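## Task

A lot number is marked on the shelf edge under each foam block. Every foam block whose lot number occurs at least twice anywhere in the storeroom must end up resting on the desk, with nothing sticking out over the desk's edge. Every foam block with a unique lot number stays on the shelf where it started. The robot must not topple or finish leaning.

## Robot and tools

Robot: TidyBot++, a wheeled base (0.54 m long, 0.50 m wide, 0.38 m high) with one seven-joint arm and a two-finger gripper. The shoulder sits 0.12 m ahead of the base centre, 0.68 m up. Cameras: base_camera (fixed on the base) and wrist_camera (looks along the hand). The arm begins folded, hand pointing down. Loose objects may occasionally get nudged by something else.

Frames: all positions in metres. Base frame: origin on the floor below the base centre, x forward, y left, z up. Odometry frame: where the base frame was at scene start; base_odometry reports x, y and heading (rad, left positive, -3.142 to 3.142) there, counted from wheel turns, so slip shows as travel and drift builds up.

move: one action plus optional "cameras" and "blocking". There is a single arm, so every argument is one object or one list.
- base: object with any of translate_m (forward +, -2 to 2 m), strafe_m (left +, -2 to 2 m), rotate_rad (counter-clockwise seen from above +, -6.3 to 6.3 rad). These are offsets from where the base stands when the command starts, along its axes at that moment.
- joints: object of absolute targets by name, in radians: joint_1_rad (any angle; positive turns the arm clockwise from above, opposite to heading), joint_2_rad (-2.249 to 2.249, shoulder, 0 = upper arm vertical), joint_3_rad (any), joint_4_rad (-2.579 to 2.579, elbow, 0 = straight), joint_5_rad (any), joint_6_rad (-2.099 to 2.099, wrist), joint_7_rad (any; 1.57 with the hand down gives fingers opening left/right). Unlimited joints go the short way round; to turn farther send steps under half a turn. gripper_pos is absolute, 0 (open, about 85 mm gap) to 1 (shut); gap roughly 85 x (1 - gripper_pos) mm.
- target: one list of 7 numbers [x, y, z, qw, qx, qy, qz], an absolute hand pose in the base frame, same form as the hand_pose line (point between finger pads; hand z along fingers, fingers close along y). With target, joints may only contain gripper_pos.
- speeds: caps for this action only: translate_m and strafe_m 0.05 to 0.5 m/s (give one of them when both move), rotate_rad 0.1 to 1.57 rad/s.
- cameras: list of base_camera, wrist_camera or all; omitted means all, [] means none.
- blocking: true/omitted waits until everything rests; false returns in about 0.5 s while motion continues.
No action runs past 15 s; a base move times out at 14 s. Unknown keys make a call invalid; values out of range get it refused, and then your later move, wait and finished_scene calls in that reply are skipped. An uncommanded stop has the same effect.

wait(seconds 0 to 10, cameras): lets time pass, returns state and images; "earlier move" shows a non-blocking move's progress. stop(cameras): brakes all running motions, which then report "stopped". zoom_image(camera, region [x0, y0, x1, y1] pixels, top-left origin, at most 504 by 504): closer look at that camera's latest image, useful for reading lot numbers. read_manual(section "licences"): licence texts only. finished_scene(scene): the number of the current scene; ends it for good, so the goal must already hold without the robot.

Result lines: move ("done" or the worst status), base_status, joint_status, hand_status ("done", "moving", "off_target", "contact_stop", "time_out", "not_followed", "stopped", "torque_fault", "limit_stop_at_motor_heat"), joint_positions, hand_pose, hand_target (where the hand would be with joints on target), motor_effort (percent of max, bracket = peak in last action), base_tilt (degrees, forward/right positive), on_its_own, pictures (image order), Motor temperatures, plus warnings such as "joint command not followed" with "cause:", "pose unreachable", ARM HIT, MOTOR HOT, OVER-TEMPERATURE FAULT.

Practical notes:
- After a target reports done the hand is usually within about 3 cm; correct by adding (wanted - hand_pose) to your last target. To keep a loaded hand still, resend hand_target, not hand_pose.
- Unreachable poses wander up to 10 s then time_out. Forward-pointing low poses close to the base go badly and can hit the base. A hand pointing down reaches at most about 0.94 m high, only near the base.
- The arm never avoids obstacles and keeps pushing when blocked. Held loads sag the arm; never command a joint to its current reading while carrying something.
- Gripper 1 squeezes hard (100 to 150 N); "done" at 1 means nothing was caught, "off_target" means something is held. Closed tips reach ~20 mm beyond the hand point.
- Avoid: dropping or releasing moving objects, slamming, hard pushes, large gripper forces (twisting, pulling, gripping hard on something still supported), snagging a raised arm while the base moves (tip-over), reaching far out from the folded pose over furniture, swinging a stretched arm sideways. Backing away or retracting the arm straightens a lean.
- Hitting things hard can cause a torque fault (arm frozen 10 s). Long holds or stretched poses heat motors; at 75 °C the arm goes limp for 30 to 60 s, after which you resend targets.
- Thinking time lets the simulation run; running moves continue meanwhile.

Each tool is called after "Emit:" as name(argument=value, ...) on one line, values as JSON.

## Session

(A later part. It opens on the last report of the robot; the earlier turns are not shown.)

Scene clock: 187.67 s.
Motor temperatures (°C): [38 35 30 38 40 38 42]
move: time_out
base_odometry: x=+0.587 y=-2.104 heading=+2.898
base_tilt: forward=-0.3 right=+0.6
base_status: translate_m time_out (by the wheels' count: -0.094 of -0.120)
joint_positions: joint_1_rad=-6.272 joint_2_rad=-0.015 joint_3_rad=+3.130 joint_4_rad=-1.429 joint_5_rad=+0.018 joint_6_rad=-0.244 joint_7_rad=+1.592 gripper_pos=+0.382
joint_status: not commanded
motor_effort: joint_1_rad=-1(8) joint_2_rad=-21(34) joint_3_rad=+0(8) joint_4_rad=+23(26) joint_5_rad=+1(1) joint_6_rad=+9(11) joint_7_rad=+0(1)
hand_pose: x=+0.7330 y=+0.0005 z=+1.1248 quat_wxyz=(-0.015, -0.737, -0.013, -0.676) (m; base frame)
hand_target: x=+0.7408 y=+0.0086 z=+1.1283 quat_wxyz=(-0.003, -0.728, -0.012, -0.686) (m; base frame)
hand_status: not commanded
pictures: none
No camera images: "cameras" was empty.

Back wall touched; fine.

Emit:
move(base={"translate_m":0.03}, joints={"joint_1_rad":1.6})

Emit:
move(base={"strafe_m":-0.6})

Scene clock: 190.57 s.
Motor temperatures (°C): [38 35 30 38 40 38 42]
move: done
base_odometry: x=+0.558 y=-2.097 heading=+2.899
base_tilt: forward=-0.4 right=+0.6
base_status: done
joint_positions: joint_1_rad=-4.699 joint_2_rad=-0.003 joint_3_rad=+3.131 joint_4_rad=-1.429 joint_5_rad=+0.018 joint_6_rad=-0.244 joint_7_rad=+1.592 gripper_pos=+0.382
joint_status: all done
motor_effort: joint_1_rad=+0(2) joint_2_rad=-21(26) joint_3_rad=+0(2) joint_4_rad=+23(24) joint_5_rad=+1(1) joint_6_rad=+9(10) joint_7_rad=+0(1)
hand_pose: x=+0.1171 y=-0.6194 z=+1.1173 quat_wxyz=(-0.486, -0.532, +0.516, -0.464) (m; base frame)
hand_target: x=+0.1094 y=-0.6218 z=+1.1283 quat_wxyz=(-0.494, -0.515, +0.514, -0.476) (m; base frame)
hand_status: not commanded
pictures: base_camera, wrist_camera
Images, in order (width x height): base_camera 644x364, wrist_camera 644x476.

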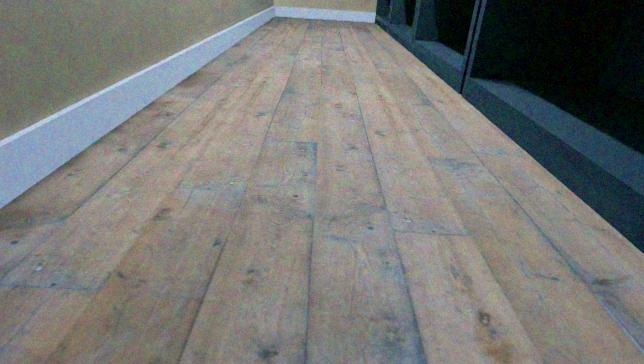

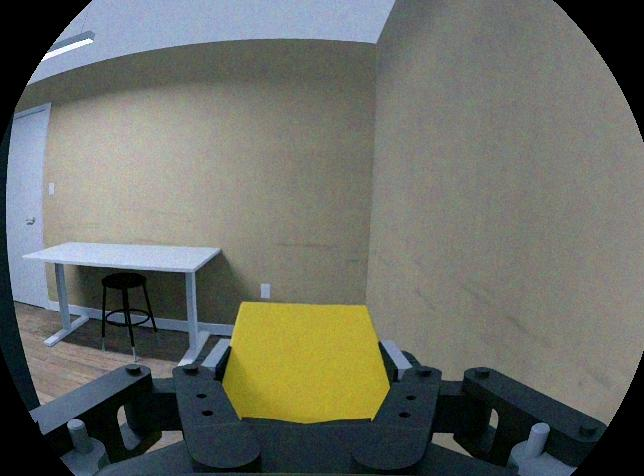

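Scene clock: 193.13 s.
Motor temperatures (°C): [38 35 30 38 40 38 42]
move: done
base_odometry: x=+0.703 y=-1.514 heading=+2.898
base_tilt: forward=-0.3 right=+0.6
base_status: done
joint_positions: joint_1_rad=-4.698 joint_2_rad=-0.006 joint_3_rad=+3.131 joint_4_rad=-1.429 joint_5_rad=+0.018 joint_6_rad=-0.244 joint_7_rad=+1.592 gripper_pos=+0.382
joint_status: not commanded
motor_effort: joint_1_rad=-1(1) joint_2_rad=-21(25) joint_3_rad=+0(1) joint_4_rad=+23(24) joint_5_rad=+1(1) joint_6_rad=+9(10) joint_7_rad=+0(1)
hand_pose: x=+0.1168 y=-0.6182 z=+1.1190 quat_wxyz=(-0.486, -0.532, +0.515, -0.464) (m; base frame)
hand_target: x=+0.1094 y=-0.6218 z=+1.1283 quat_wxyz=(-0.494, -0.515, +0.514, -0.476) (m; base frame)
hand_status: not commanded
pictures: base_camera, wrist_camera
Images, in order (width x height): base_camera 644x364, wrist_camera 644x476.

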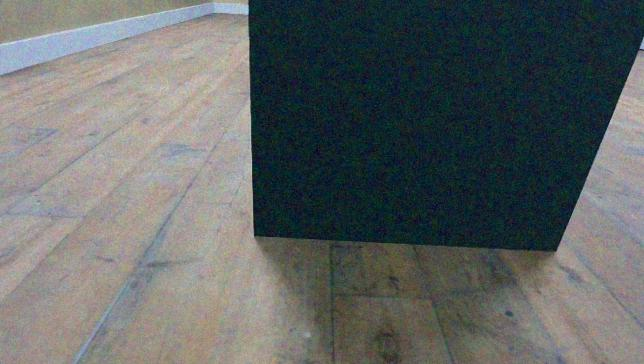

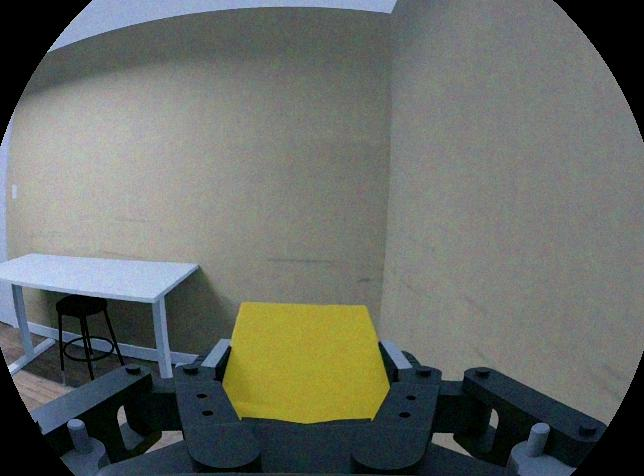

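Emit:
move(base={"strafe_m":-0.68}, cameras=["base_camera"])

Emit:
move(base={"translate_m":0.9})

Scene clock: 196.03 s.
Motor temperatures (°C): [38 35 30 38 40 38 42]
move: done
base_odometry: x=+0.867 y=-0.854 heading=+2.897
base_tilt: forward=-0.4 right=+0.6
base_status: done
joint_positions: joint_1_rad=-4.698 joint_2_rad=-0.006 joint_3_rad=+3.131 joint_4_rad=-1.429 joint_5_rad=+0.018 joint_6_rad=-0.244 joint_7_rad=+1.592 gripper_pos=+0.382
joint_status: not commanded
motor_effort: joint_1_rad=+0(1) joint_2_rad=-22(25) joint_3_rad=+0(1) joint_4_rad=+23(24) joint_5_rad=+1(1) joint_6_rad=+9(10) joint_7_rad=+0(1)
hand_pose: x=+0.1168 y=-0.6182 z=+1.1190 quat_wxyz=(-0.487, -0.532, +0.515, -0.464) (m; base frame)
hand_target: x=+0.1094 y=-0.6218 z=+1.1283 quat_wxyz=(-0.494, -0.515, +0.514, -0.476) (m; base frame)
hand_status: not commanded
pictures: base_camera
Images, in order (width x height): base_camera 644x364.

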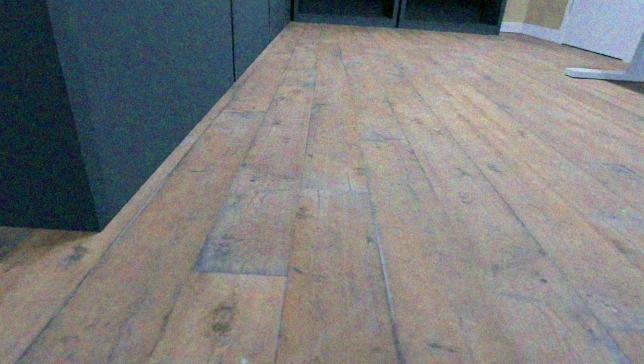

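Scene clock: 199.17 s.
Motor temperatures (°C): [38 35 30 38 40 38 42]
move: done
base_odometry: x=-0.006 y=-0.636 heading=+2.896
base_tilt: forward=-0.3 right=+0.6
base_status: done
joint_positions: joint_1_rad=-4.693 joint_2_rad=-0.006 joint_3_rad=+3.131 joint_4_rad=-1.429 joint_5_rad=+0.018 joint_6_rad=-0.244 joint_7_rad=+1.592 gripper_pos=+0.382
joint_status: not commanded
motor_effort: joint_1_rad=-1(2) joint_2_rad=-22(22) joint_3_rad=+0(2) joint_4_rad=+22(23) joint_5_rad=+0(1) joint_6_rad=+9(10) joint_7_rad=+0(1)
hand_pose: x=+0.1140 y=-0.6182 z=+1.1190 quat_wxyz=(-0.488, -0.530, +0.516, -0.463) (m; base frame)
hand_target: x=+0.1094 y=-0.6218 z=+1.1283 quat_wxyz=(-0.494, -0.515, +0.514, -0.476) (m; base frame)
hand_status: not commanded
pictures: base_camera, wrist_camera
Images, in order (width x height): base_camera 644x364, wrist_camera 644x476.

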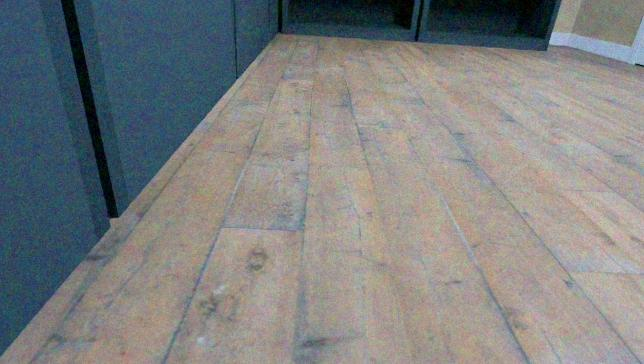

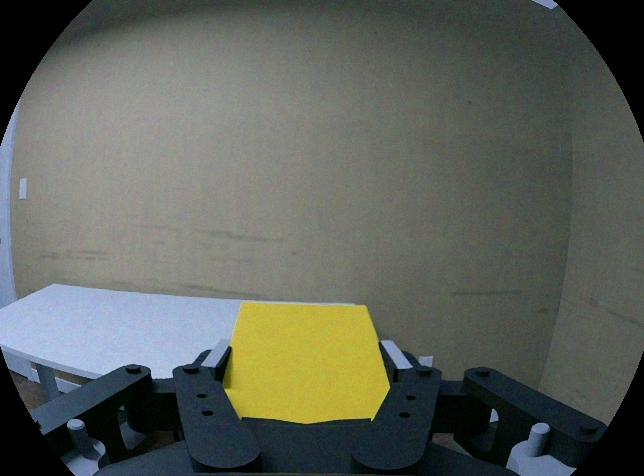

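Emit:
move(base={"translate_m":0.4}, joints={"joint_6_rad":-0.7})

Scene clock: 201.40 s.
Motor temperatures (°C): [38 35 30 38 40 38 42]
move: done
base_odometry: x=-0.394 y=-0.539 heading=+2.896
base_tilt: forward=-0.3 right=+0.6
base_status: done
joint_positions: joint_1_rad=-4.691 joint_2_rad=-0.006 joint_3_rad=+3.128 joint_4_rad=-1.427 joint_5_rad=+0.018 joint_6_rad=-0.667 joint_7_rad=+1.592 gripper_pos=+0.382
joint_status: all done
motor_effort: joint_1_rad=+0(3) joint_2_rad=-20(23) joint_3_rad=+0(3) joint_4_rad=+21(24) joint_5_rad=+1(2) joint_6_rad=+8(10) joint_7_rad=+0(1)
hand_pose: x=+0.1122 y=-0.5786 z=+0.9956 quat_wxyz=(-0.367, -0.618, +0.605, -0.344) (m; base frame)
hand_target: x=+0.1102 y=-0.5749 z=+0.9816 quat_wxyz=(-0.349, -0.620, +0.617, -0.336) (m; base frame)
hand_status: not commanded
pictures: base_camera, wrist_camera
Images, in order (width x height): base_camera 644x364, wrist_camera 644x476.

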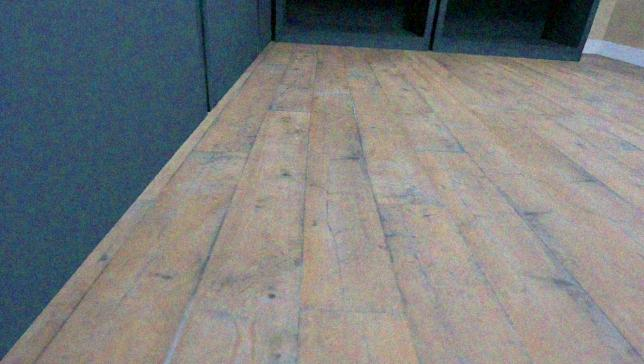

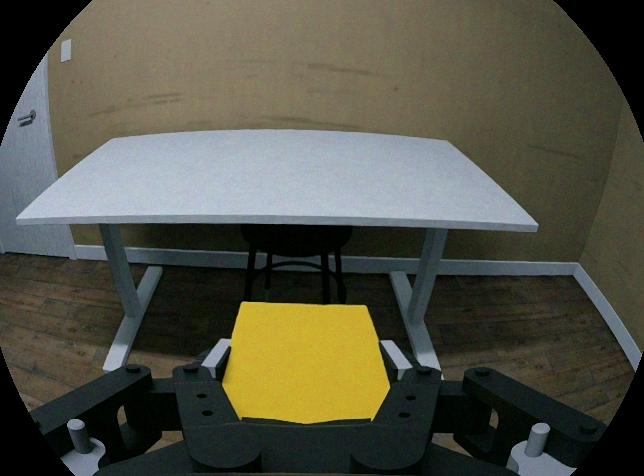

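Emit:
move(joints={"joint_2_rad":0.208,"joint_4_rad":-1.966,"joint_6_rad":0.36}, cameras=[])

Emit:
move(base={"strafe_m":-0.65})

Scene clock: 204.93 s.
Motor temperatures (°C): [38 35 30 38 40 38 42]
move: done
base_odometry: x=-0.394 y=-0.539 heading=+2.896
base_tilt: forward=-0.3 right=+0.6
base_status: not commanded
joint_positions: joint_1_rad=-4.691 joint_2_rad=+0.185 joint_3_rad=+3.128 joint_4_rad=-1.937 joint_5_rad=+0.018 joint_6_rad=+0.301 joint_7_rad=+1.592 gripper_pos=+0.382
joint_status: all done
motor_effort: joint_1_rad=+0(1) joint_2_rad=-26(29) joint_3_rad=+0(0) joint_4_rad=+20(23) joint_5_rad=+1(1) joint_6_rad=+8(10) joint_7_rad=+0(1)
hand_pose: x=+0.1163 y=-0.6466 z=+0.8537 quat_wxyz=(-0.442, -0.568, +0.549, -0.426) (m; base frame)
hand_target: x=+0.1084 y=-0.6477 z=+0.8403 quat_wxyz=(-0.443, -0.557, +0.557, -0.428) (m; base frame)
hand_status: not commanded
pictures: none
No camera images: "cameras" was empty.

Scene clock: 207.57 s.
Motor temperatures (°C): [38 35 30 38 40 38 42]
move: done
base_odometry: x=-0.237 y=+0.092 heading=+2.897
base_tilt: forward=-0.3 right=+0.6
base_status: done
joint_positions: joint_1_rad=-4.691 joint_2_rad=+0.191 joint_3_rad=+3.128 joint_4_rad=-1.940 joint_5_rad=+0.018 joint_6_rad=+0.307 joint_7_rad=+1.592 gripper_pos=+0.382
joint_status: not commanded
motor_effort: joint_1_rad=+0(1) joint_2_rad=-26(28) joint_3_rad=+0(1) joint_4_rad=+20(22) joint_5_rad=+1(1) joint_6_rad=+9(10) joint_7_rad=+0(1)
hand_pose: x=+0.1163 y=-0.6474 z=+0.8502 quat_wxyz=(-0.441, -0.568, +0.550, -0.425) (m; base frame)
hand_target: x=+0.1084 y=-0.6477 z=+0.8403 quat_wxyz=(-0.443, -0.557, +0.557, -0.428) (m; base frame)
hand_status: not commanded
pictures: base_camera, wrist_camera
Images, in order (width x height): base_camera 644x364, wrist_camera 644x476.

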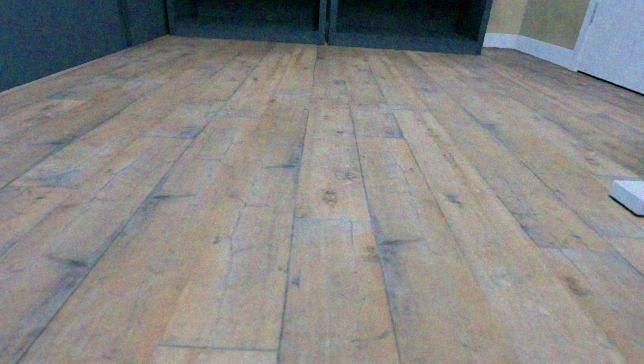

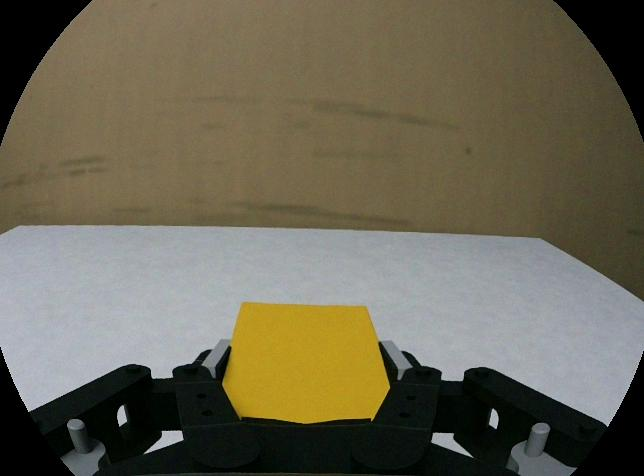

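Emit:
move(base={"strafe_m":-0.12}, cameras=["wrist_camera"])

Emit:
move(joints={"joint_2_rad":0.26,"joint_4_rad":-2.02,"joint_6_rad":0.46})

Emit:
move(joints={"joint_2_rad":0.285,"joint_4_rad":-2.045,"joint_6_rad":0.47})

Scene clock: 209.17 s.
Motor temperatures (°C): [38 35 30 38 40 38 42]
move: done
base_odometry: x=-0.208 y=+0.208 heading=+2.898
base_tilt: forward=-0.4 right=+0.6
base_status: done
joint_positions: joint_1_rad=-4.691 joint_2_rad=+0.197 joint_3_rad=+3.128 joint_4_rad=-1.941 joint_5_rad=+0.018 joint_6_rad=+0.308 joint_7_rad=+1.592 gripper_pos=+0.382
joint_status: not commanded
motor_effort: joint_1_rad=+0(2) joint_2_rad=-26(29) joint_3_rad=+0(1) joint_4_rad=+20(21) joint_5_rad=+1(1) joint_6_rad=+8(9) joint_7_rad=+0(1)
hand_pose: x=+0.1163 y=-0.6483 z=+0.8459 quat_wxyz=(-0.439, -0.569, +0.551, -0.423) (m; base frame)
hand_target: x=+0.1084 y=-0.6477 z=+0.8403 quat_wxyz=(-0.443, -0.557, +0.557, -0.428) (m; base frame)
hand_status: not commanded
pictures: wrist_camera
Images, in order (width x height): wrist_camera 644x476.

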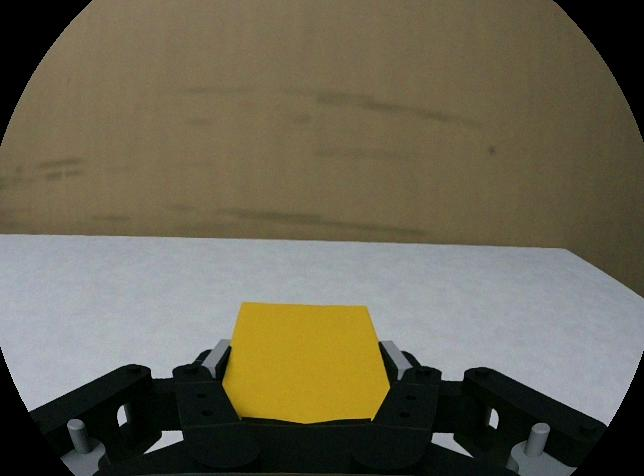

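Scene clock: 210.23 s.
Motor temperatures (°C): [38 35 30 38 40 38 42]
move: done
base_odometry: x=-0.208 y=+0.208 heading=+2.898
base_tilt: forward=-0.4 right=+0.6
base_status: not commanded
joint_positions: joint_1_rad=-4.691 joint_2_rad=+0.242 joint_3_rad=+3.128 joint_4_rad=-1.995 joint_5_rad=+0.018 joint_6_rad=+0.410 joint_7_rad=+1.592 gripper_pos=+0.382
joint_status: all done
motor_effort: joint_1_rad=+0(1) joint_2_rad=-27(29) joint_3_rad=+0(0) joint_4_rad=+19(21) joint_5_rad=+1(1) joint_6_rad=+9(9) joint_7_rad=+0(1)
hand_pose: x=+0.1167 y=-0.6488 z=+0.8168 quat_wxyz=(-0.439, -0.569, +0.551, -0.425) (m; base frame)
hand_target: x=+0.1083 y=-0.6482 z=+0.8070 quat_wxyz=(-0.442, -0.558, +0.558, -0.426) (m; base frame)
hand_status: not commanded
pictures: base_camera, wrist_camera
Images, in order (width x height): base_camera 644x364, wrist_camera 644x476.

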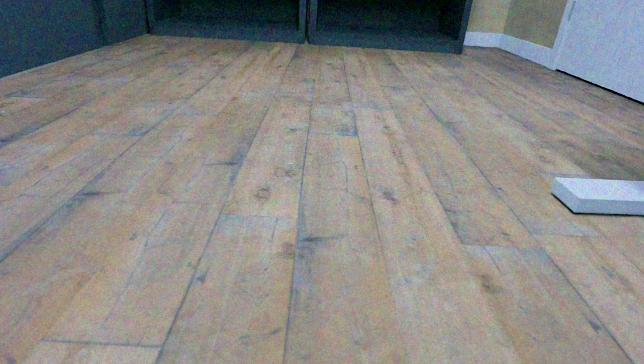

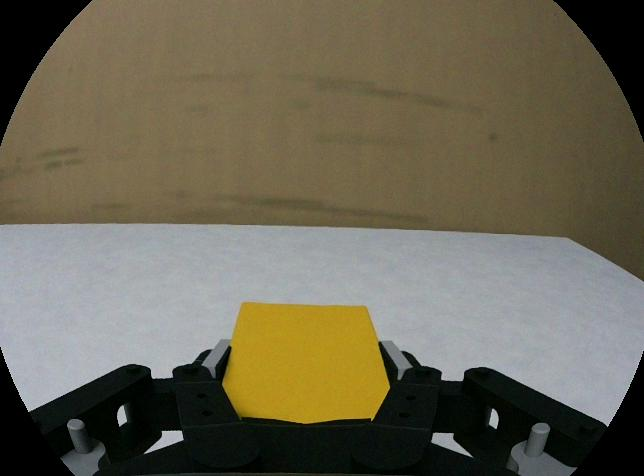

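Scene clock: 210.97 s.
Motor temperatures (°C): [38 36 30 38 40 38 42]
move: done
base_odometry: x=-0.208 y=+0.208 heading=+2.898
base_tilt: forward=-0.4 right=+0.6
base_status: not commanded
joint_positions: joint_1_rad=-4.691 joint_2_rad=+0.263 joint_3_rad=+3.128 joint_4_rad=-2.020 joint_5_rad=+0.018 joint_6_rad=+0.420 joint_7_rad=+1.592 gripper_pos=+0.382
joint_status: all done
motor_effort: joint_1_rad=-1(1) joint_2_rad=-27(29) joint_3_rad=+0(0) joint_4_rad=+19(20) joint_5_rad=+1(1) joint_6_rad=+8(9) joint_7_rad=+0(1)
hand_pose: x=+0.1168 y=-0.6453 z=+0.7928 quat_wxyz=(-0.428, -0.577, +0.558, -0.415) (m; base frame)
hand_target: x=+0.1084 y=-0.6445 z=+0.7805 quat_wxyz=(-0.430, -0.567, +0.567, -0.415) (m; base frame)
hand_status: not commanded
pictures: base_camera, wrist_camera
Images, in order (width x height): base_camera 644x364, wrist_camera 644x476.

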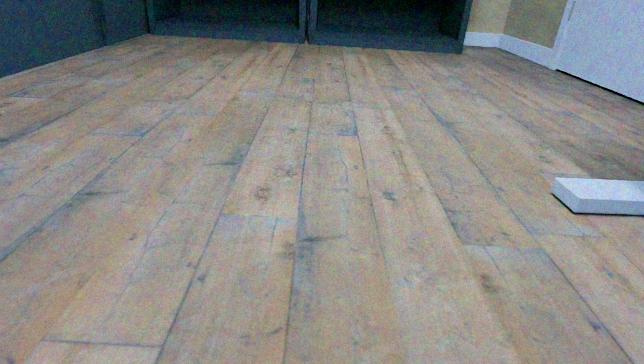

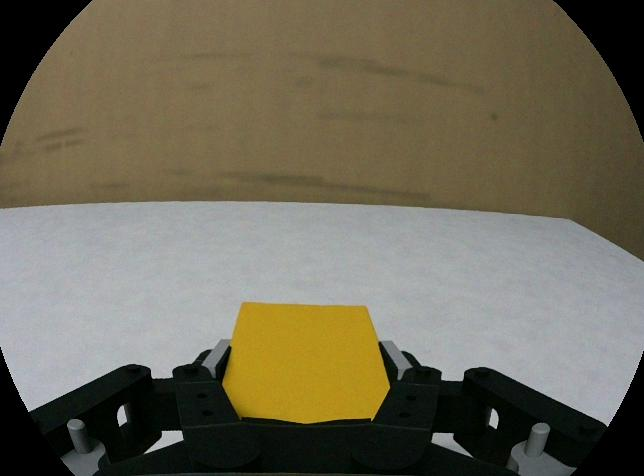

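Emit:
move(joints={"joint_2_rad":0.3,"joint_4_rad":-2.055,"joint_6_rad":0.5}, cameras=[])

Emit:
move(joints={"joint_2_rad":0.315,"joint_4_rad":-2.065,"joint_6_rad":0.52}, cameras=["wrist_camera"])

Emit:
move(joints={"joint_2_rad":0.33,"joint_4_rad":-2.075,"joint_6_rad":0.54}, cameras=["wrist_camera"])

Scene clock: 211.83 s.
Motor temperatures (°C): [38 36 30 37 40 38 42]
move: done
base_odometry: x=-0.208 y=+0.208 heading=+2.898
base_tilt: forward=-0.4 right=+0.6
base_status: not commanded
joint_positions: joint_1_rad=-4.691 joint_2_rad=+0.275 joint_3_rad=+3.128 joint_4_rad=-2.028 joint_5_rad=+0.018 joint_6_rad=+0.450 joint_7_rad=+1.592 gripper_pos=+0.382
joint_status: all done
motor_effort: joint_1_rad=+0(1) joint_2_rad=-27(29) joint_3_rad=+0(0) joint_4_rad=+18(19) joint_5_rad=+1(1) joint_6_rad=+9(9) joint_7_rad=-1(1)
hand_pose: x=+0.1169 y=-0.6470 z=+0.7903 quat_wxyz=(-0.431, -0.574, +0.556, -0.418) (m; base frame)
hand_target: x=+0.1083 y=-0.6455 z=+0.7745 quat_wxyz=(-0.431, -0.566, +0.566, -0.417) (m; base frame)
hand_status: not commanded
pictures: none
No camera images: "cameras" was empty.

Scene clock: 212.47 s.
Motor temperatures (°C): [38 36 30 37 40 38 42]
move: done
base_odometry: x=-0.208 y=+0.208 heading=+2.898
base_tilt: forward=-0.3 right=+0.6
base_status: not commanded
joint_positions: joint_1_rad=-4.691 joint_2_rad=+0.290 joint_3_rad=+3.128 joint_4_rad=-2.037 joint_5_rad=+0.018 joint_6_rad=+0.469 joint_7_rad=+1.592 gripper_pos=+0.382
joint_status: all done
motor_effort: joint_1_rad=+0(1) joint_2_rad=-26(28) joint_3_rad=+0(1) joint_4_rad=+18(19) joint_5_rad=+1(1) joint_6_rad=+9(9) joint_7_rad=+0(1)
hand_pose: x=+0.1170 y=-0.6474 z=+0.7815 quat_wxyz=(-0.430, -0.575, +0.557, -0.417) (m; base frame)
hand_target: x=+0.1083 y=-0.6454 z=+0.7657 quat_wxyz=(-0.430, -0.567, +0.567, -0.415) (m; base frame)
hand_status: not commanded
pictures: wrist_camera
Images, in order (width x height): wrist_camera 644x476.

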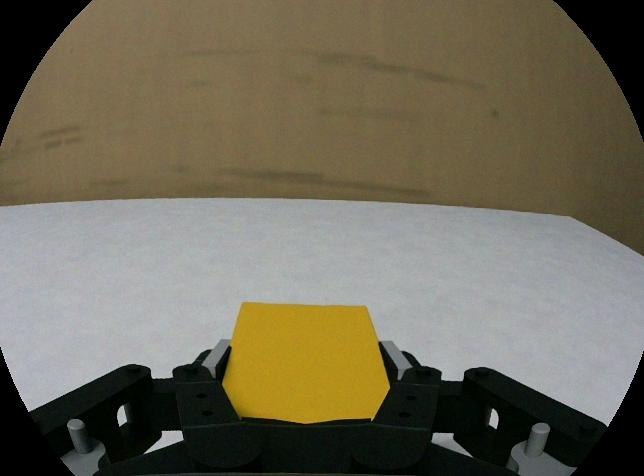

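Scene clock: 213.10 s.
Motor temperatures (°C): [38 36 30 37 40 38 42]
move: done
base_odometry: x=-0.208 y=+0.208 heading=+2.898
base_tilt: forward=-0.4 right=+0.6
base_status: not commanded
joint_positions: joint_1_rad=-4.691 joint_2_rad=+0.305 joint_3_rad=+3.128 joint_4_rad=-2.047 joint_5_rad=+0.018 joint_6_rad=+0.489 joint_7_rad=+1.592 gripper_pos=+0.382
joint_status: all done
motor_effort: joint_1_rad=+0(1) joint_2_rad=-27(29) joint_3_rad=+0(0) joint_4_rad=+17(18) joint_5_rad=+1(1) joint_6_rad=+8(10) joint_7_rad=+0(0)
hand_pose: x=+0.1170 y=-0.6474 z=+0.7724 quat_wxyz=(-0.428, -0.576, +0.558, -0.416) (m; base frame)
hand_target: x=+0.1083 y=-0.6452 z=+0.7568 quat_wxyz=(-0.428, -0.568, +0.568, -0.414) (m; base frame)
hand_status: not commanded
pictures: wrist_camera
Images, in order (width x height): wrist_camera 644x476.

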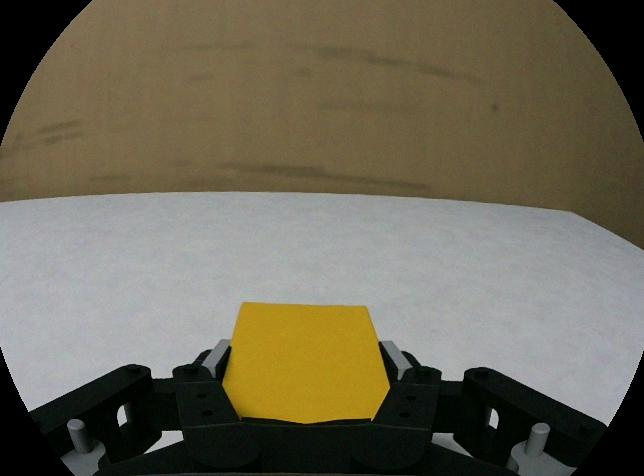

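Emit:
move(joints={"joint_2_rad":0.345,"joint_4_rad":-2.085,"joint_6_rad":0.56}, cameras=[])

Emit:
move(joints={"joint_2_rad":0.36,"joint_4_rad":-2.095,"joint_6_rad":0.58}, cameras=[])

Emit:
move(joints={"joint_2_rad":0.37,"joint_4_rad":-2.1,"joint_6_rad":0.59}, cameras=["wrist_camera"])

Scene clock: 213.97 s.
Motor temperatures (°C): [38 36 30 37 40 38 42]
move: done
base_odometry: x=-0.208 y=+0.208 heading=+2.898
base_tilt: forward=-0.3 right=+0.6
base_status: not commanded
joint_positions: joint_1_rad=-4.691 joint_2_rad=+0.318 joint_3_rad=+3.128 joint_4_rad=-2.057 joint_5_rad=+0.018 joint_6_rad=+0.511 joint_7_rad=+1.592 gripper_pos=+0.382
joint_status: all done
motor_effort: joint_1_rad=+0(1) joint_2_rad=-25(29) joint_3_rad=+0(0) joint_4_rad=+17(18) joint_5_rad=+1(1) joint_6_rad=+8(10) joint_7_rad=+0(1)
hand_pose: x=+0.1171 y=-0.6474 z=+0.7653 quat_wxyz=(-0.427, -0.577, +0.559, -0.416) (m; base frame)
hand_target: x=+0.1083 y=-0.6448 z=+0.7480 quat_wxyz=(-0.427, -0.569, +0.569, -0.413) (m; base frame)
hand_status: not commanded
pictures: none
No camera images: "cameras" was empty.

Scene clock: 214.53 s.
Motor temperatures (°C): [38 36 30 37 40 38 42]
move: done
base_odometry: x=-0.208 y=+0.208 heading=+2.898
base_tilt: forward=-0.4 right=+0.6
base_status: not commanded
joint_positions: joint_1_rad=-4.691 joint_2_rad=+0.323 joint_3_rad=+3.128 joint_4_rad=-2.064 joint_5_rad=+0.018 joint_6_rad=+0.535 joint_7_rad=+1.592 gripper_pos=+0.382
joint_status: all done
motor_effort: joint_1_rad=-1(1) joint_2_rad=-26(27) joint_3_rad=-1(1) joint_4_rad=+16(17) joint_5_rad=+1(1) joint_6_rad=+8(9) joint_7_rad=+0(1)
hand_pose: x=+0.1172 y=-0.6477 z=+0.7649 quat_wxyz=(-0.430, -0.574, +0.556, -0.419) (m; base frame)
hand_target: x=+0.1083 y=-0.6443 z=+0.7393 quat_wxyz=(-0.426, -0.570, +0.570, -0.411) (m; base frame)
hand_status: not commanded
pictures: none
No camera images: "cameras" was empty.

Scene clock: 215.07 s.
Motor temperatures (°C): [38 36 30 37 40 38 42]
move: off_target
base_odometry: x=-0.208 y=+0.208 heading=+2.898
base_tilt: forward=-0.3 right=+0.6
base_status: not commanded
joint_positions: joint_1_rad=-4.691 joint_2_rad=+0.327 joint_3_rad=+3.128 joint_4_rad=-2.068 joint_5_rad=+0.018 joint_6_rad=+0.547 joint_7_rad=+1.592 gripper_pos=+0.382
joint_status: joint_2_rad off_target (ended at +0.327, target +0.370); the others done
motor_effort: joint_1_rad=-1(1) joint_2_rad=-25(27) joint_3_rad=-1(1) joint_4_rad=+16(17) joint_5_rad=+1(1) joint_6_rad=+7(8) joint_7_rad=-1(1)
hand_pose: x=+0.1173 y=-0.6479 z=+0.7645 quat_wxyz=(-0.432, -0.573, +0.555, -0.420) (m; base frame)
hand_target: x=+0.1083 y=-0.6441 z=+0.7334 quat_wxyz=(-0.424, -0.571, +0.571, -0.410) (m; base frame)
hand_status: not commanded
pictures: wrist_camera
Images, in order (width x height): wrist_camera 644x476.

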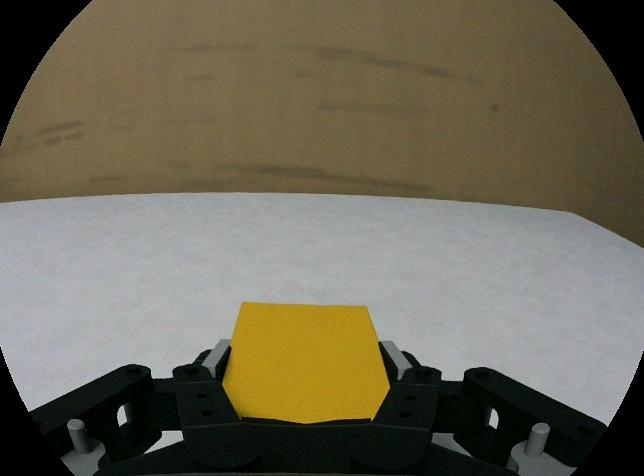

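Contact. Open and retreat.

Emit:
move(joints={"gripper_pos":0,"joint_2_rad":0.355,"joint_4_rad":-2.09,"joint_6_rad":0.575}, cameras=["wrist_camera"])

Emit:
move(base={"strafe_m":0.3}, joints={"joint_2_rad":0.32}, cameras=["wrist_camera"])

Scene clock: 216.07 s.
Motor temperatures (°C): [38 36 30 37 40 38 42]
move: done
base_odometry: x=-0.208 y=+0.208 heading=+2.898
base_tilt: forward=-0.4 right=+0.6
base_status: not commanded
joint_positions: joint_1_rad=-4.691 joint_2_rad=+0.334 joint_3_rad=+3.128 joint_4_rad=-2.068 joint_5_rad=+0.018 joint_6_rad=+0.547 joint_7_rad=+1.592 gripper_pos=+0.000
joint_status: all done
motor_effort: joint_1_rad=-1(1) joint_2_rad=-28(29) joint_3_rad=+0(1) joint_4_rad=+16(18) joint_5_rad=+1(1) joint_6_rad=+8(9) joint_7_rad=+0(1)
hand_pose: x=+0.1173 y=-0.6485 z=+0.7601 quat_wxyz=(-0.430, -0.575, +0.557, -0.419) (m; base frame)
hand_target: x=+0.1083 y=-0.6452 z=+0.7435 quat_wxyz=(-0.427, -0.569, +0.569, -0.413) (m; base frame)
hand_status: not commanded
pictures: wrist_camera
Images, in order (width x height): wrist_camera 644x476.

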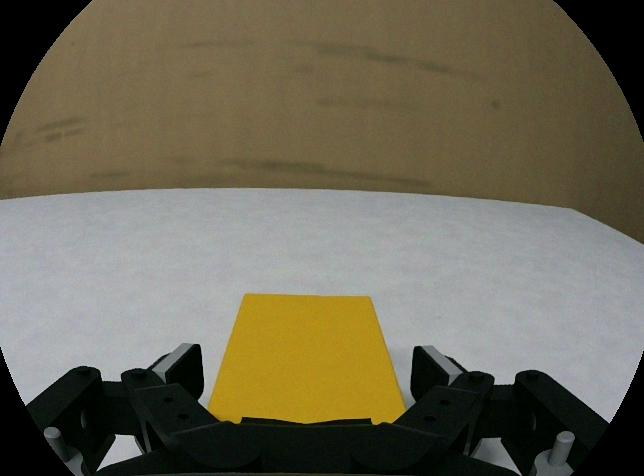

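Scene clock: 218.10 s.
Motor temperatures (°C): [38 36 30 37 40 38 42]
move: done
base_odometry: x=-0.280 y=-0.083 heading=+2.899
base_tilt: forward=-0.4 right=+0.6
base_status: done
joint_positions: joint_1_rad=-4.690 joint_2_rad=+0.310 joint_3_rad=+3.128 joint_4_rad=-2.072 joint_5_rad=+0.018 joint_6_rad=+0.547 joint_7_rad=+1.592 gripper_pos=+0.000
joint_status: all done
motor_effort: joint_1_rad=+0(4) joint_2_rad=-27(31) joint_3_rad=+0(3) joint_4_rad=+17(19) joint_5_rad=+1(2) joint_6_rad=+9(9) joint_7_rad=+0(1)
hand_pose: x=+0.1170 y=-0.6451 z=+0.7735 quat_wxyz=(-0.436, -0.570, +0.553, -0.424) (m; base frame)
hand_target: x=+0.1083 y=-0.6427 z=+0.7661 quat_wxyz=(-0.437, -0.562, +0.561, -0.422) (m; base frame)
hand_status: not commanded
pictures: wrist_camera
Images, in order (width x height): wrist_camera 644x476.

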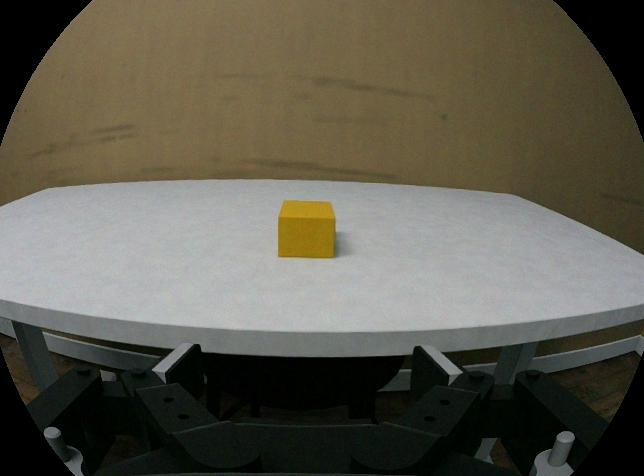

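Emit:
move(joints={"joint_1_rad":0.0,"joint_2_rad":-0.2,"joint_4_rad":-1.4,"joint_6_rad":-0.6}, base={"strafe_m":0.15}, cameras=[])

Emit:
move(base={"translate_m":0.95})

Scene clock: 221.47 s.
Motor temperatures (°C): [38 36 30 37 40 38 42]
move: done
base_odometry: x=-0.316 y=-0.229 heading=+2.901
base_tilt: forward=-0.3 right=+0.6
base_status: done
joint_positions: joint_1_rad=-6.266 joint_2_rad=-0.193 joint_3_rad=+3.126 joint_4_rad=-1.414 joint_5_rad=+0.018 joint_6_rad=-0.550 joint_7_rad=+1.592 gripper_pos=+0.000
joint_status: all done
motor_effort: joint_1_rad=-1(3) joint_2_rad=-13(30) joint_3_rad=+0(3) joint_4_rad=+21(23) joint_5_rad=+1(1) joint_6_rad=+8(10) joint_7_rad=+0(1)
hand_pose: x=+0.6384 y=-0.0015 z=+1.1407 quat_wxyz=(-0.017, -0.774, -0.011, -0.633) (m; base frame)
hand_target: x=+0.6314 y=+0.0082 z=+1.1373 quat_wxyz=(-0.004, -0.783, -0.013, -0.622) (m; base frame)
hand_status: not commanded
pictures: none
No camera images: "cameras" was empty.

Scene clock: 224.70 s.
Motor temperatures (°C): [38 36 30 37 40 37 42]
move: done
base_odometry: x=-1.239 y=-0.002 heading=+2.901
base_tilt: forward=-0.3 right=+0.6
base_status: done
joint_positions: joint_1_rad=-6.266 joint_2_rad=-0.202 joint_3_rad=+3.126 joint_4_rad=-1.412 joint_5_rad=+0.018 joint_6_rad=-0.554 joint_7_rad=+1.592 gripper_pos=+0.000
joint_status: not commanded
motor_effort: joint_1_rad=-1(1) joint_2_rad=-13(17) joint_3_rad=+0(1) joint_4_rad=+21(22) joint_5_rad=+1(1) joint_6_rad=+9(9) joint_7_rad=+0(1)
hand_pose: x=+0.6342 y=-0.0010 z=+1.1449 quat_wxyz=(-0.017, -0.772, -0.011, -0.635) (m; base frame)
hand_target: x=+0.6314 y=+0.0082 z=+1.1373 quat_wxyz=(-0.004, -0.783, -0.013, -0.622) (m; base frame)
hand_status: not commanded
pictures: base_camera, wrist_camera
Images, in order (width x height): base_camera 644x364, wrist_camera 644x476.

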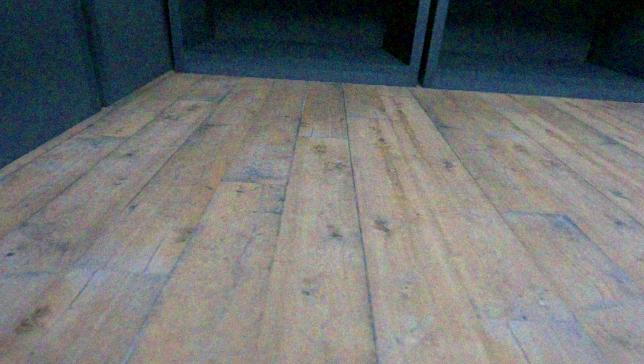

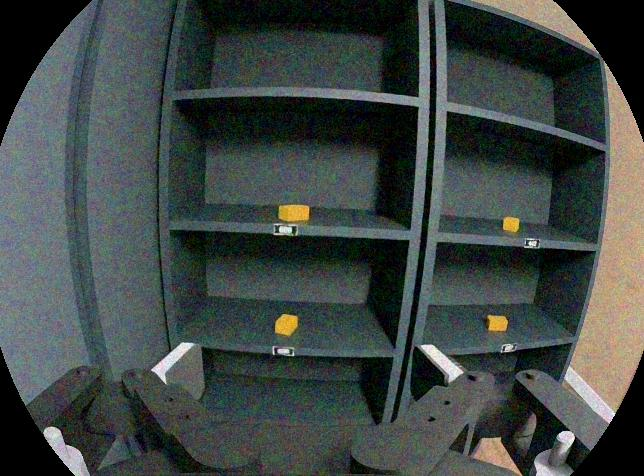

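Emit:
move(base={"translate_m":0.68,"strafe_m":0.05})

Emit:
zoom_image(camera="wrist_camera", region=[200, 140, 440, 440])

Scene clock: 227.57 s.
Motor temperatures (°C): [38 36 30 37 40 37 42]
move: done
base_odometry: x=-1.911 y=+0.111 heading=+2.901
base_tilt: forward=-0.3 right=+0.6
base_status: done
joint_positions: joint_1_rad=-6.267 joint_2_rad=-0.203 joint_3_rad=+3.126 joint_4_rad=-1.411 joint_5_rad=+0.018 joint_6_rad=-0.555 joint_7_rad=+1.592 gripper_pos=+0.000
joint_status: not commanded
motor_effort: joint_1_rad=+0(2) joint_2_rad=-14(16) joint_3_rad=+0(2) joint_4_rad=+22(23) joint_5_rad=+1(1) joint_6_rad=+9(9) joint_7_rad=+0(1)
hand_pose: x=+0.6336 y=-0.0010 z=+1.1455 quat_wxyz=(-0.017, -0.772, -0.011, -0.635) (m; base frame)
hand_target: x=+0.6314 y=+0.0082 z=+1.1373 quat_wxyz=(-0.004, -0.783, -0.013, -0.622) (m; base frame)
hand_status: not commanded
pictures: base_camera, wrist_camera
Images, in order (width x height): base_camera 644x364, wrist_camera 644x476.

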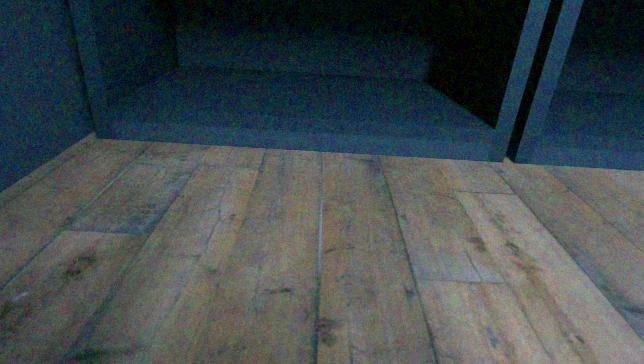

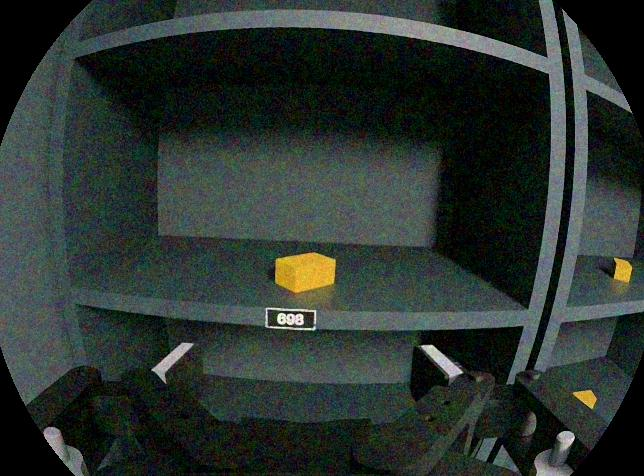

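Scaled by 1.680.

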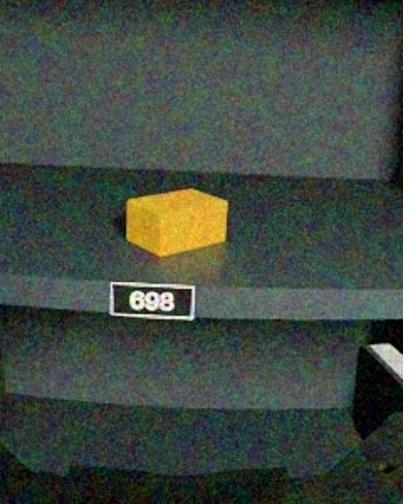

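Emit:
move(base={"strafe_m":-0.022}, joints={"joint_2_rad":-0.125,"joint_4_rad":-1.606,"joint_6_rad":-0.352,"gripper_pos":1}, cameras=[])

Emit:
move(base={"translate_m":0.36}, cameras=["wrist_camera"])

Scene clock: 229.63 s.
Motor temperatures (°C): [38 36 30 37 40 37 42]
move: done
base_odometry: x=-1.906 y=+0.133 heading=+2.901
base_tilt: forward=-0.3 right=+0.6
base_status: done
joint_positions: joint_1_rad=-6.270 joint_2_rad=-0.135 joint_3_rad=+3.129 joint_4_rad=-1.583 joint_5_rad=+0.018 joint_6_rad=-0.408 joint_7_rad=+1.592 gripper_pos=+0.999
joint_status: all done
motor_effort: joint_1_rad=-1(2) joint_2_rad=-16(19) joint_3_rad=+0(3) joint_4_rad=+22(24) joint_5_rad=+1(2) joint_6_rad=+9(10) joint_7_rad=+0(1)
hand_pose: x=+0.6731 y=-0.0011 z=+1.0495 quat_wxyz=(-0.015, -0.800, -0.013, -0.599) (m; base frame)
hand_target: x=+0.6801 y=+0.0083 z=+1.0468 quat_wxyz=(-0.003, -0.793, -0.013, -0.609) (m; base frame)
hand_status: not commanded
pictures: none
No camera images: "cameras" was empty.

Scene clock: 231.70 s.
Motor temperatures (°C): [38 36 30 37 40 37 42]
move: done
base_odometry: x=-2.256 y=+0.218 heading=+2.900
base_tilt: forward=-0.3 right=+0.6
base_status: done
joint_positions: joint_1_rad=-6.270 joint_2_rad=-0.127 joint_3_rad=+3.129 joint_4_rad=-1.583 joint_5_rad=+0.018 joint_6_rad=-0.404 joint_7_rad=+1.592 gripper_pos=+0.999
joint_status: not commanded
motor_effort: joint_1_rad=-1(1) joint_2_rad=-17(20) joint_3_rad=+0(2) joint_4_rad=+22(24) joint_5_rad=+1(1) joint_6_rad=+9(9) joint_7_rad=+0(1)
hand_pose: x=+0.6762 y=-0.0011 z=+1.0465 quat_wxyz=(-0.015, -0.801, -0.013, -0.598) (m; base frame)
hand_target: x=+0.6801 y=+0.0083 z=+1.0468 quat_wxyz=(-0.003, -0.793, -0.013, -0.609) (m; base frame)
hand_status: not commanded
pictures: wrist_camera
Images, in order (width x height): wrist_camera 644x476.

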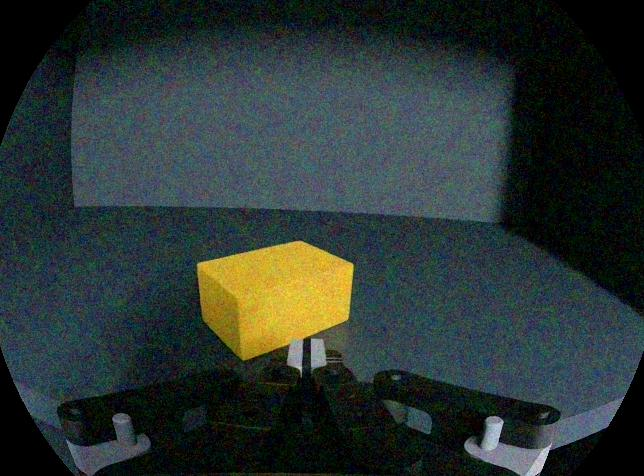

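Emit:
move(base={"strafe_m":-0.012}, cameras=[])

Emit:
move(base={"translate_m":0.14}, speeds={"translate_m":0.1}, cameras=["wrist_camera"])

Scene clock: 233.67 s.
Motor temperatures (°C): [38 36 30 37 40 37 42]
move: done
base_odometry: x=-2.253 y=+0.230 heading=+2.901
base_tilt: forward=-0.3 right=+0.6
base_status: done
joint_positions: joint_1_rad=-6.272 joint_2_rad=-0.127 joint_3_rad=+3.130 joint_4_rad=-1.583 joint_5_rad=+0.018 joint_6_rad=-0.404 joint_7_rad=+1.592 gripper_pos=+0.999
joint_status: not commanded
motor_effort: joint_1_rad=+0(2) joint_2_rad=-17(20) joint_3_rad=+0(3) joint_4_rad=+23(23) joint_5_rad=+1(1) joint_6_rad=+8(9) joint_7_rad=+0(1)
hand_pose: x=+0.6762 y=-0.0006 z=+1.0466 quat_wxyz=(-0.015, -0.801, -0.013, -0.598) (m; base frame)
hand_target: x=+0.6801 y=+0.0083 z=+1.0468 quat_wxyz=(-0.003, -0.793, -0.013, -0.609) (m; base frame)
hand_status: not commanded
pictures: none
No camera images: "cameras" was empty.

Scene clock: 235.63 s.
Motor temperatures (°C): [38 36 30 37 40 37 42]
move: done
base_odometry: x=-2.390 y=+0.264 heading=+2.900
base_tilt: forward=-0.3 right=+0.6
base_status: done
joint_positions: joint_1_rad=-6.272 joint_2_rad=-0.130 joint_3_rad=+3.130 joint_4_rad=-1.583 joint_5_rad=+0.018 joint_6_rad=-0.403 joint_7_rad=+1.592 gripper_pos=+0.999
joint_status: not commanded
motor_effort: joint_1_rad=+0(2) joint_2_rad=-16(21) joint_3_rad=+0(3) joint_4_rad=+22(23) joint_5_rad=+1(1) joint_6_rad=+8(9) joint_7_rad=+0(1)
hand_pose: x=+0.6752 y=-0.0005 z=+1.0487 quat_wxyz=(-0.015, -0.800, -0.013, -0.599) (m; base frame)
hand_target: x=+0.6801 y=+0.0083 z=+1.0468 quat_wxyz=(-0.003, -0.793, -0.013, -0.609) (m; base frame)
hand_status: not commanded
pictures: wrist_camera
Images, in order (width x height): wrist_camera 644x476.

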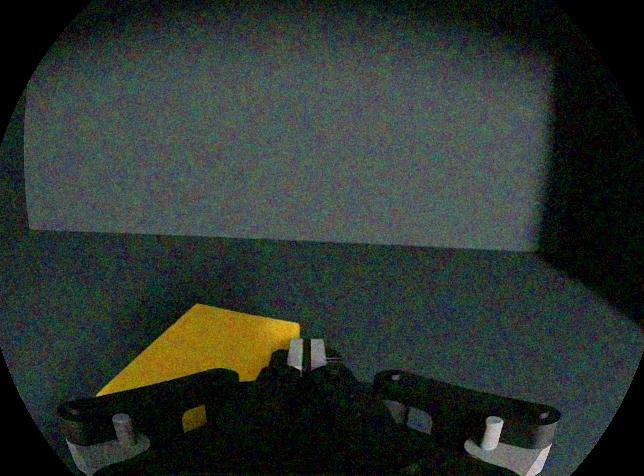

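Emit:
move(base={"translate_m":-0.22,"strafe_m":0.03}, joints={"joint_4_rad":-1.49,"joint_6_rad":-0.47,"gripper_pos":0}, cameras=["wrist_camera"])

Scene clock: 237.47 s.
Motor temperatures (°C): [38 36 30 37 40 37 42]
move: done
base_odometry: x=-2.183 y=+0.182 heading=+2.900
base_tilt: forward=-0.3 right=+0.6
base_status: done
joint_positions: joint_1_rad=-6.273 joint_2_rad=-0.137 joint_3_rad=+3.130 joint_4_rad=-1.498 joint_5_rad=+0.018 joint_6_rad=-0.435 joint_7_rad=+1.592 gripper_pos=+0.000
joint_status: all done
motor_effort: joint_1_rad=+0(2) joint_2_rad=-16(20) joint_3_rad=+0(2) joint_4_rad=+23(24) joint_5_rad=+1(1) joint_6_rad=+8(10) joint_7_rad=+0(1)
hand_pose: x=+0.6722 y=+0.0001 z=+1.0949 quat_wxyz=(-0.015, -0.782, -0.013, -0.623) (m; base frame)
hand_target: x=+0.6746 y=+0.0083 z=+1.0822 quat_wxyz=(-0.003, -0.794, -0.013, -0.608) (m; base frame)
hand_status: not commanded
pictures: wrist_camera
Images, in order (width x height): wrist_camera 644x476.

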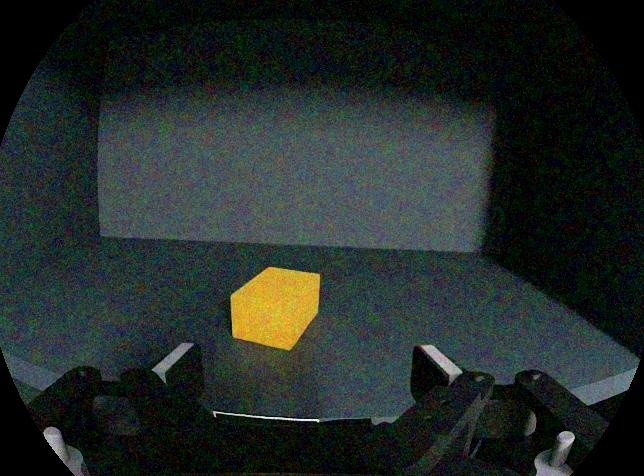

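Emit:
move(base={"strafe_m":-0.04}, joints={"joint_4_rad":-1.606,"joint_6_rad":-0.352,"gripper_pos":1}, cameras=[])

Emit:
move(base={"translate_m":0.235}, cameras=["wrist_camera"])

Emit:
move(base={"strafe_m":0.055}, speeds={"strafe_m":0.1}, cameras=["wrist_camera"])

Scene clock: 239.17 s.
Motor temperatures (°C): [38 36 30 37 40 37 42]
move: done
base_odometry: x=-2.173 y=+0.221 heading=+2.900
base_tilt: forward=-0.3 right=+0.6
base_status: done
joint_positions: joint_1_rad=-6.275 joint_2_rad=-0.136 joint_3_rad=+3.133 joint_4_rad=-1.582 joint_5_rad=+0.018 joint_6_rad=-0.400 joint_7_rad=+1.592 gripper_pos=+0.999
joint_status: all done
motor_effort: joint_1_rad=-1(2) joint_2_rad=-17(18) joint_3_rad=+0(3) joint_4_rad=+22(24) joint_5_rad=+1(1) joint_6_rad=+9(10) joint_7_rad=+0(1)
hand_pose: x=+0.6732 y=-0.0003 z=+1.0536 quat_wxyz=(-0.015, -0.797, -0.013, -0.604) (m; base frame)
hand_target: x=+0.6801 y=+0.0083 z=+1.0468 quat_wxyz=(-0.003, -0.793, -0.013, -0.609) (m; base frame)
hand_status: not commanded
pictures: none
No camera images: "cameras" was empty.

Scene clock: 240.90 s.
Motor temperatures (°C): [38 36 30 37 40 37 42]
move: done
base_odometry: x=-2.401 y=+0.277 heading=+2.899
base_tilt: forward=-0.3 right=+0.6
base_status: done
joint_positions: joint_1_rad=-6.275 joint_2_rad=-0.128 joint_3_rad=+3.133 joint_4_rad=-1.582 joint_5_rad=+0.018 joint_6_rad=-0.399 joint_7_rad=+1.592 gripper_pos=+0.999
joint_status: not commanded
motor_effort: joint_1_rad=+0(1) joint_2_rad=-17(20) joint_3_rad=+0(1) joint_4_rad=+22(24) joint_5_rad=+1(1) joint_6_rad=+9(9) joint_7_rad=+0(1)
hand_pose: x=+0.6764 y=-0.0003 z=+1.0490 quat_wxyz=(-0.015, -0.799, -0.013, -0.600) (m; base frame)
hand_target: x=+0.6801 y=+0.0083 z=+1.0468 quat_wxyz=(-0.003, -0.793, -0.013, -0.609) (m; base frame)
hand_status: not commanded
pictures: wrist_camera
Images, in order (width x height): wrist_camera 644x476.

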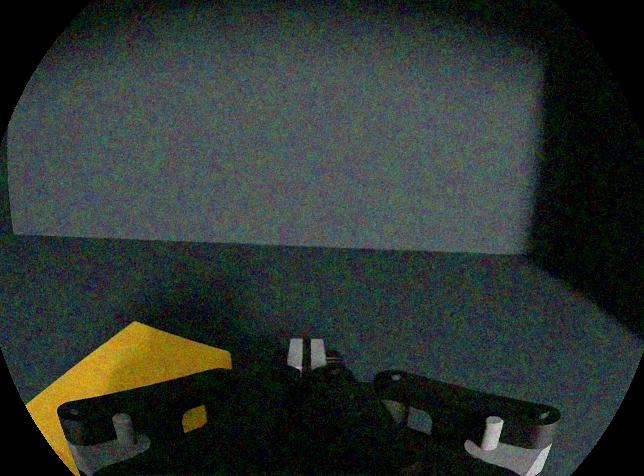

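Scene clock: 242.03 s.
Motor temperatures (°C): [38 36 30 37 40 37 42]
move: done
base_odometry: x=-2.415 y=+0.223 heading=+2.899
base_tilt: forward=-0.3 right=+0.6
base_status: done
joint_positions: joint_1_rad=-6.275 joint_2_rad=-0.128 joint_3_rad=+3.132 joint_4_rad=-1.582 joint_5_rad=+0.018 joint_6_rad=-0.399 joint_7_rad=+1.592 gripper_pos=+0.999
joint_status: not commanded
motor_effort: joint_1_rad=-1(3) joint_2_rad=-16(18) joint_3_rad=+0(3) joint_4_rad=+22(23) joint_5_rad=+1(1) joint_6_rad=+9(9) joint_7_rad=+0(1)
hand_pose: x=+0.6764 y=+0.0003 z=+1.0490 quat_wxyz=(-0.014, -0.799, -0.014, -0.600) (m; base frame)
hand_target: x=+0.6801 y=+0.0083 z=+1.0468 quat_wxyz=(-0.003, -0.793, -0.013, -0.609) (m; base frame)
hand_status: not commanded
pictures: wrist_camera
Images, in order (width x height): wrist_camera 644x476.

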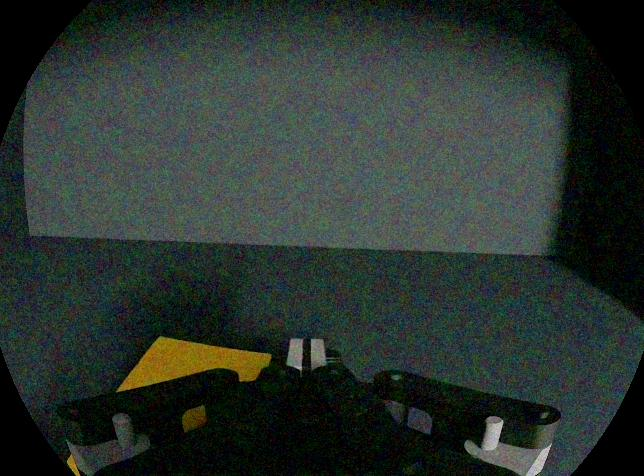

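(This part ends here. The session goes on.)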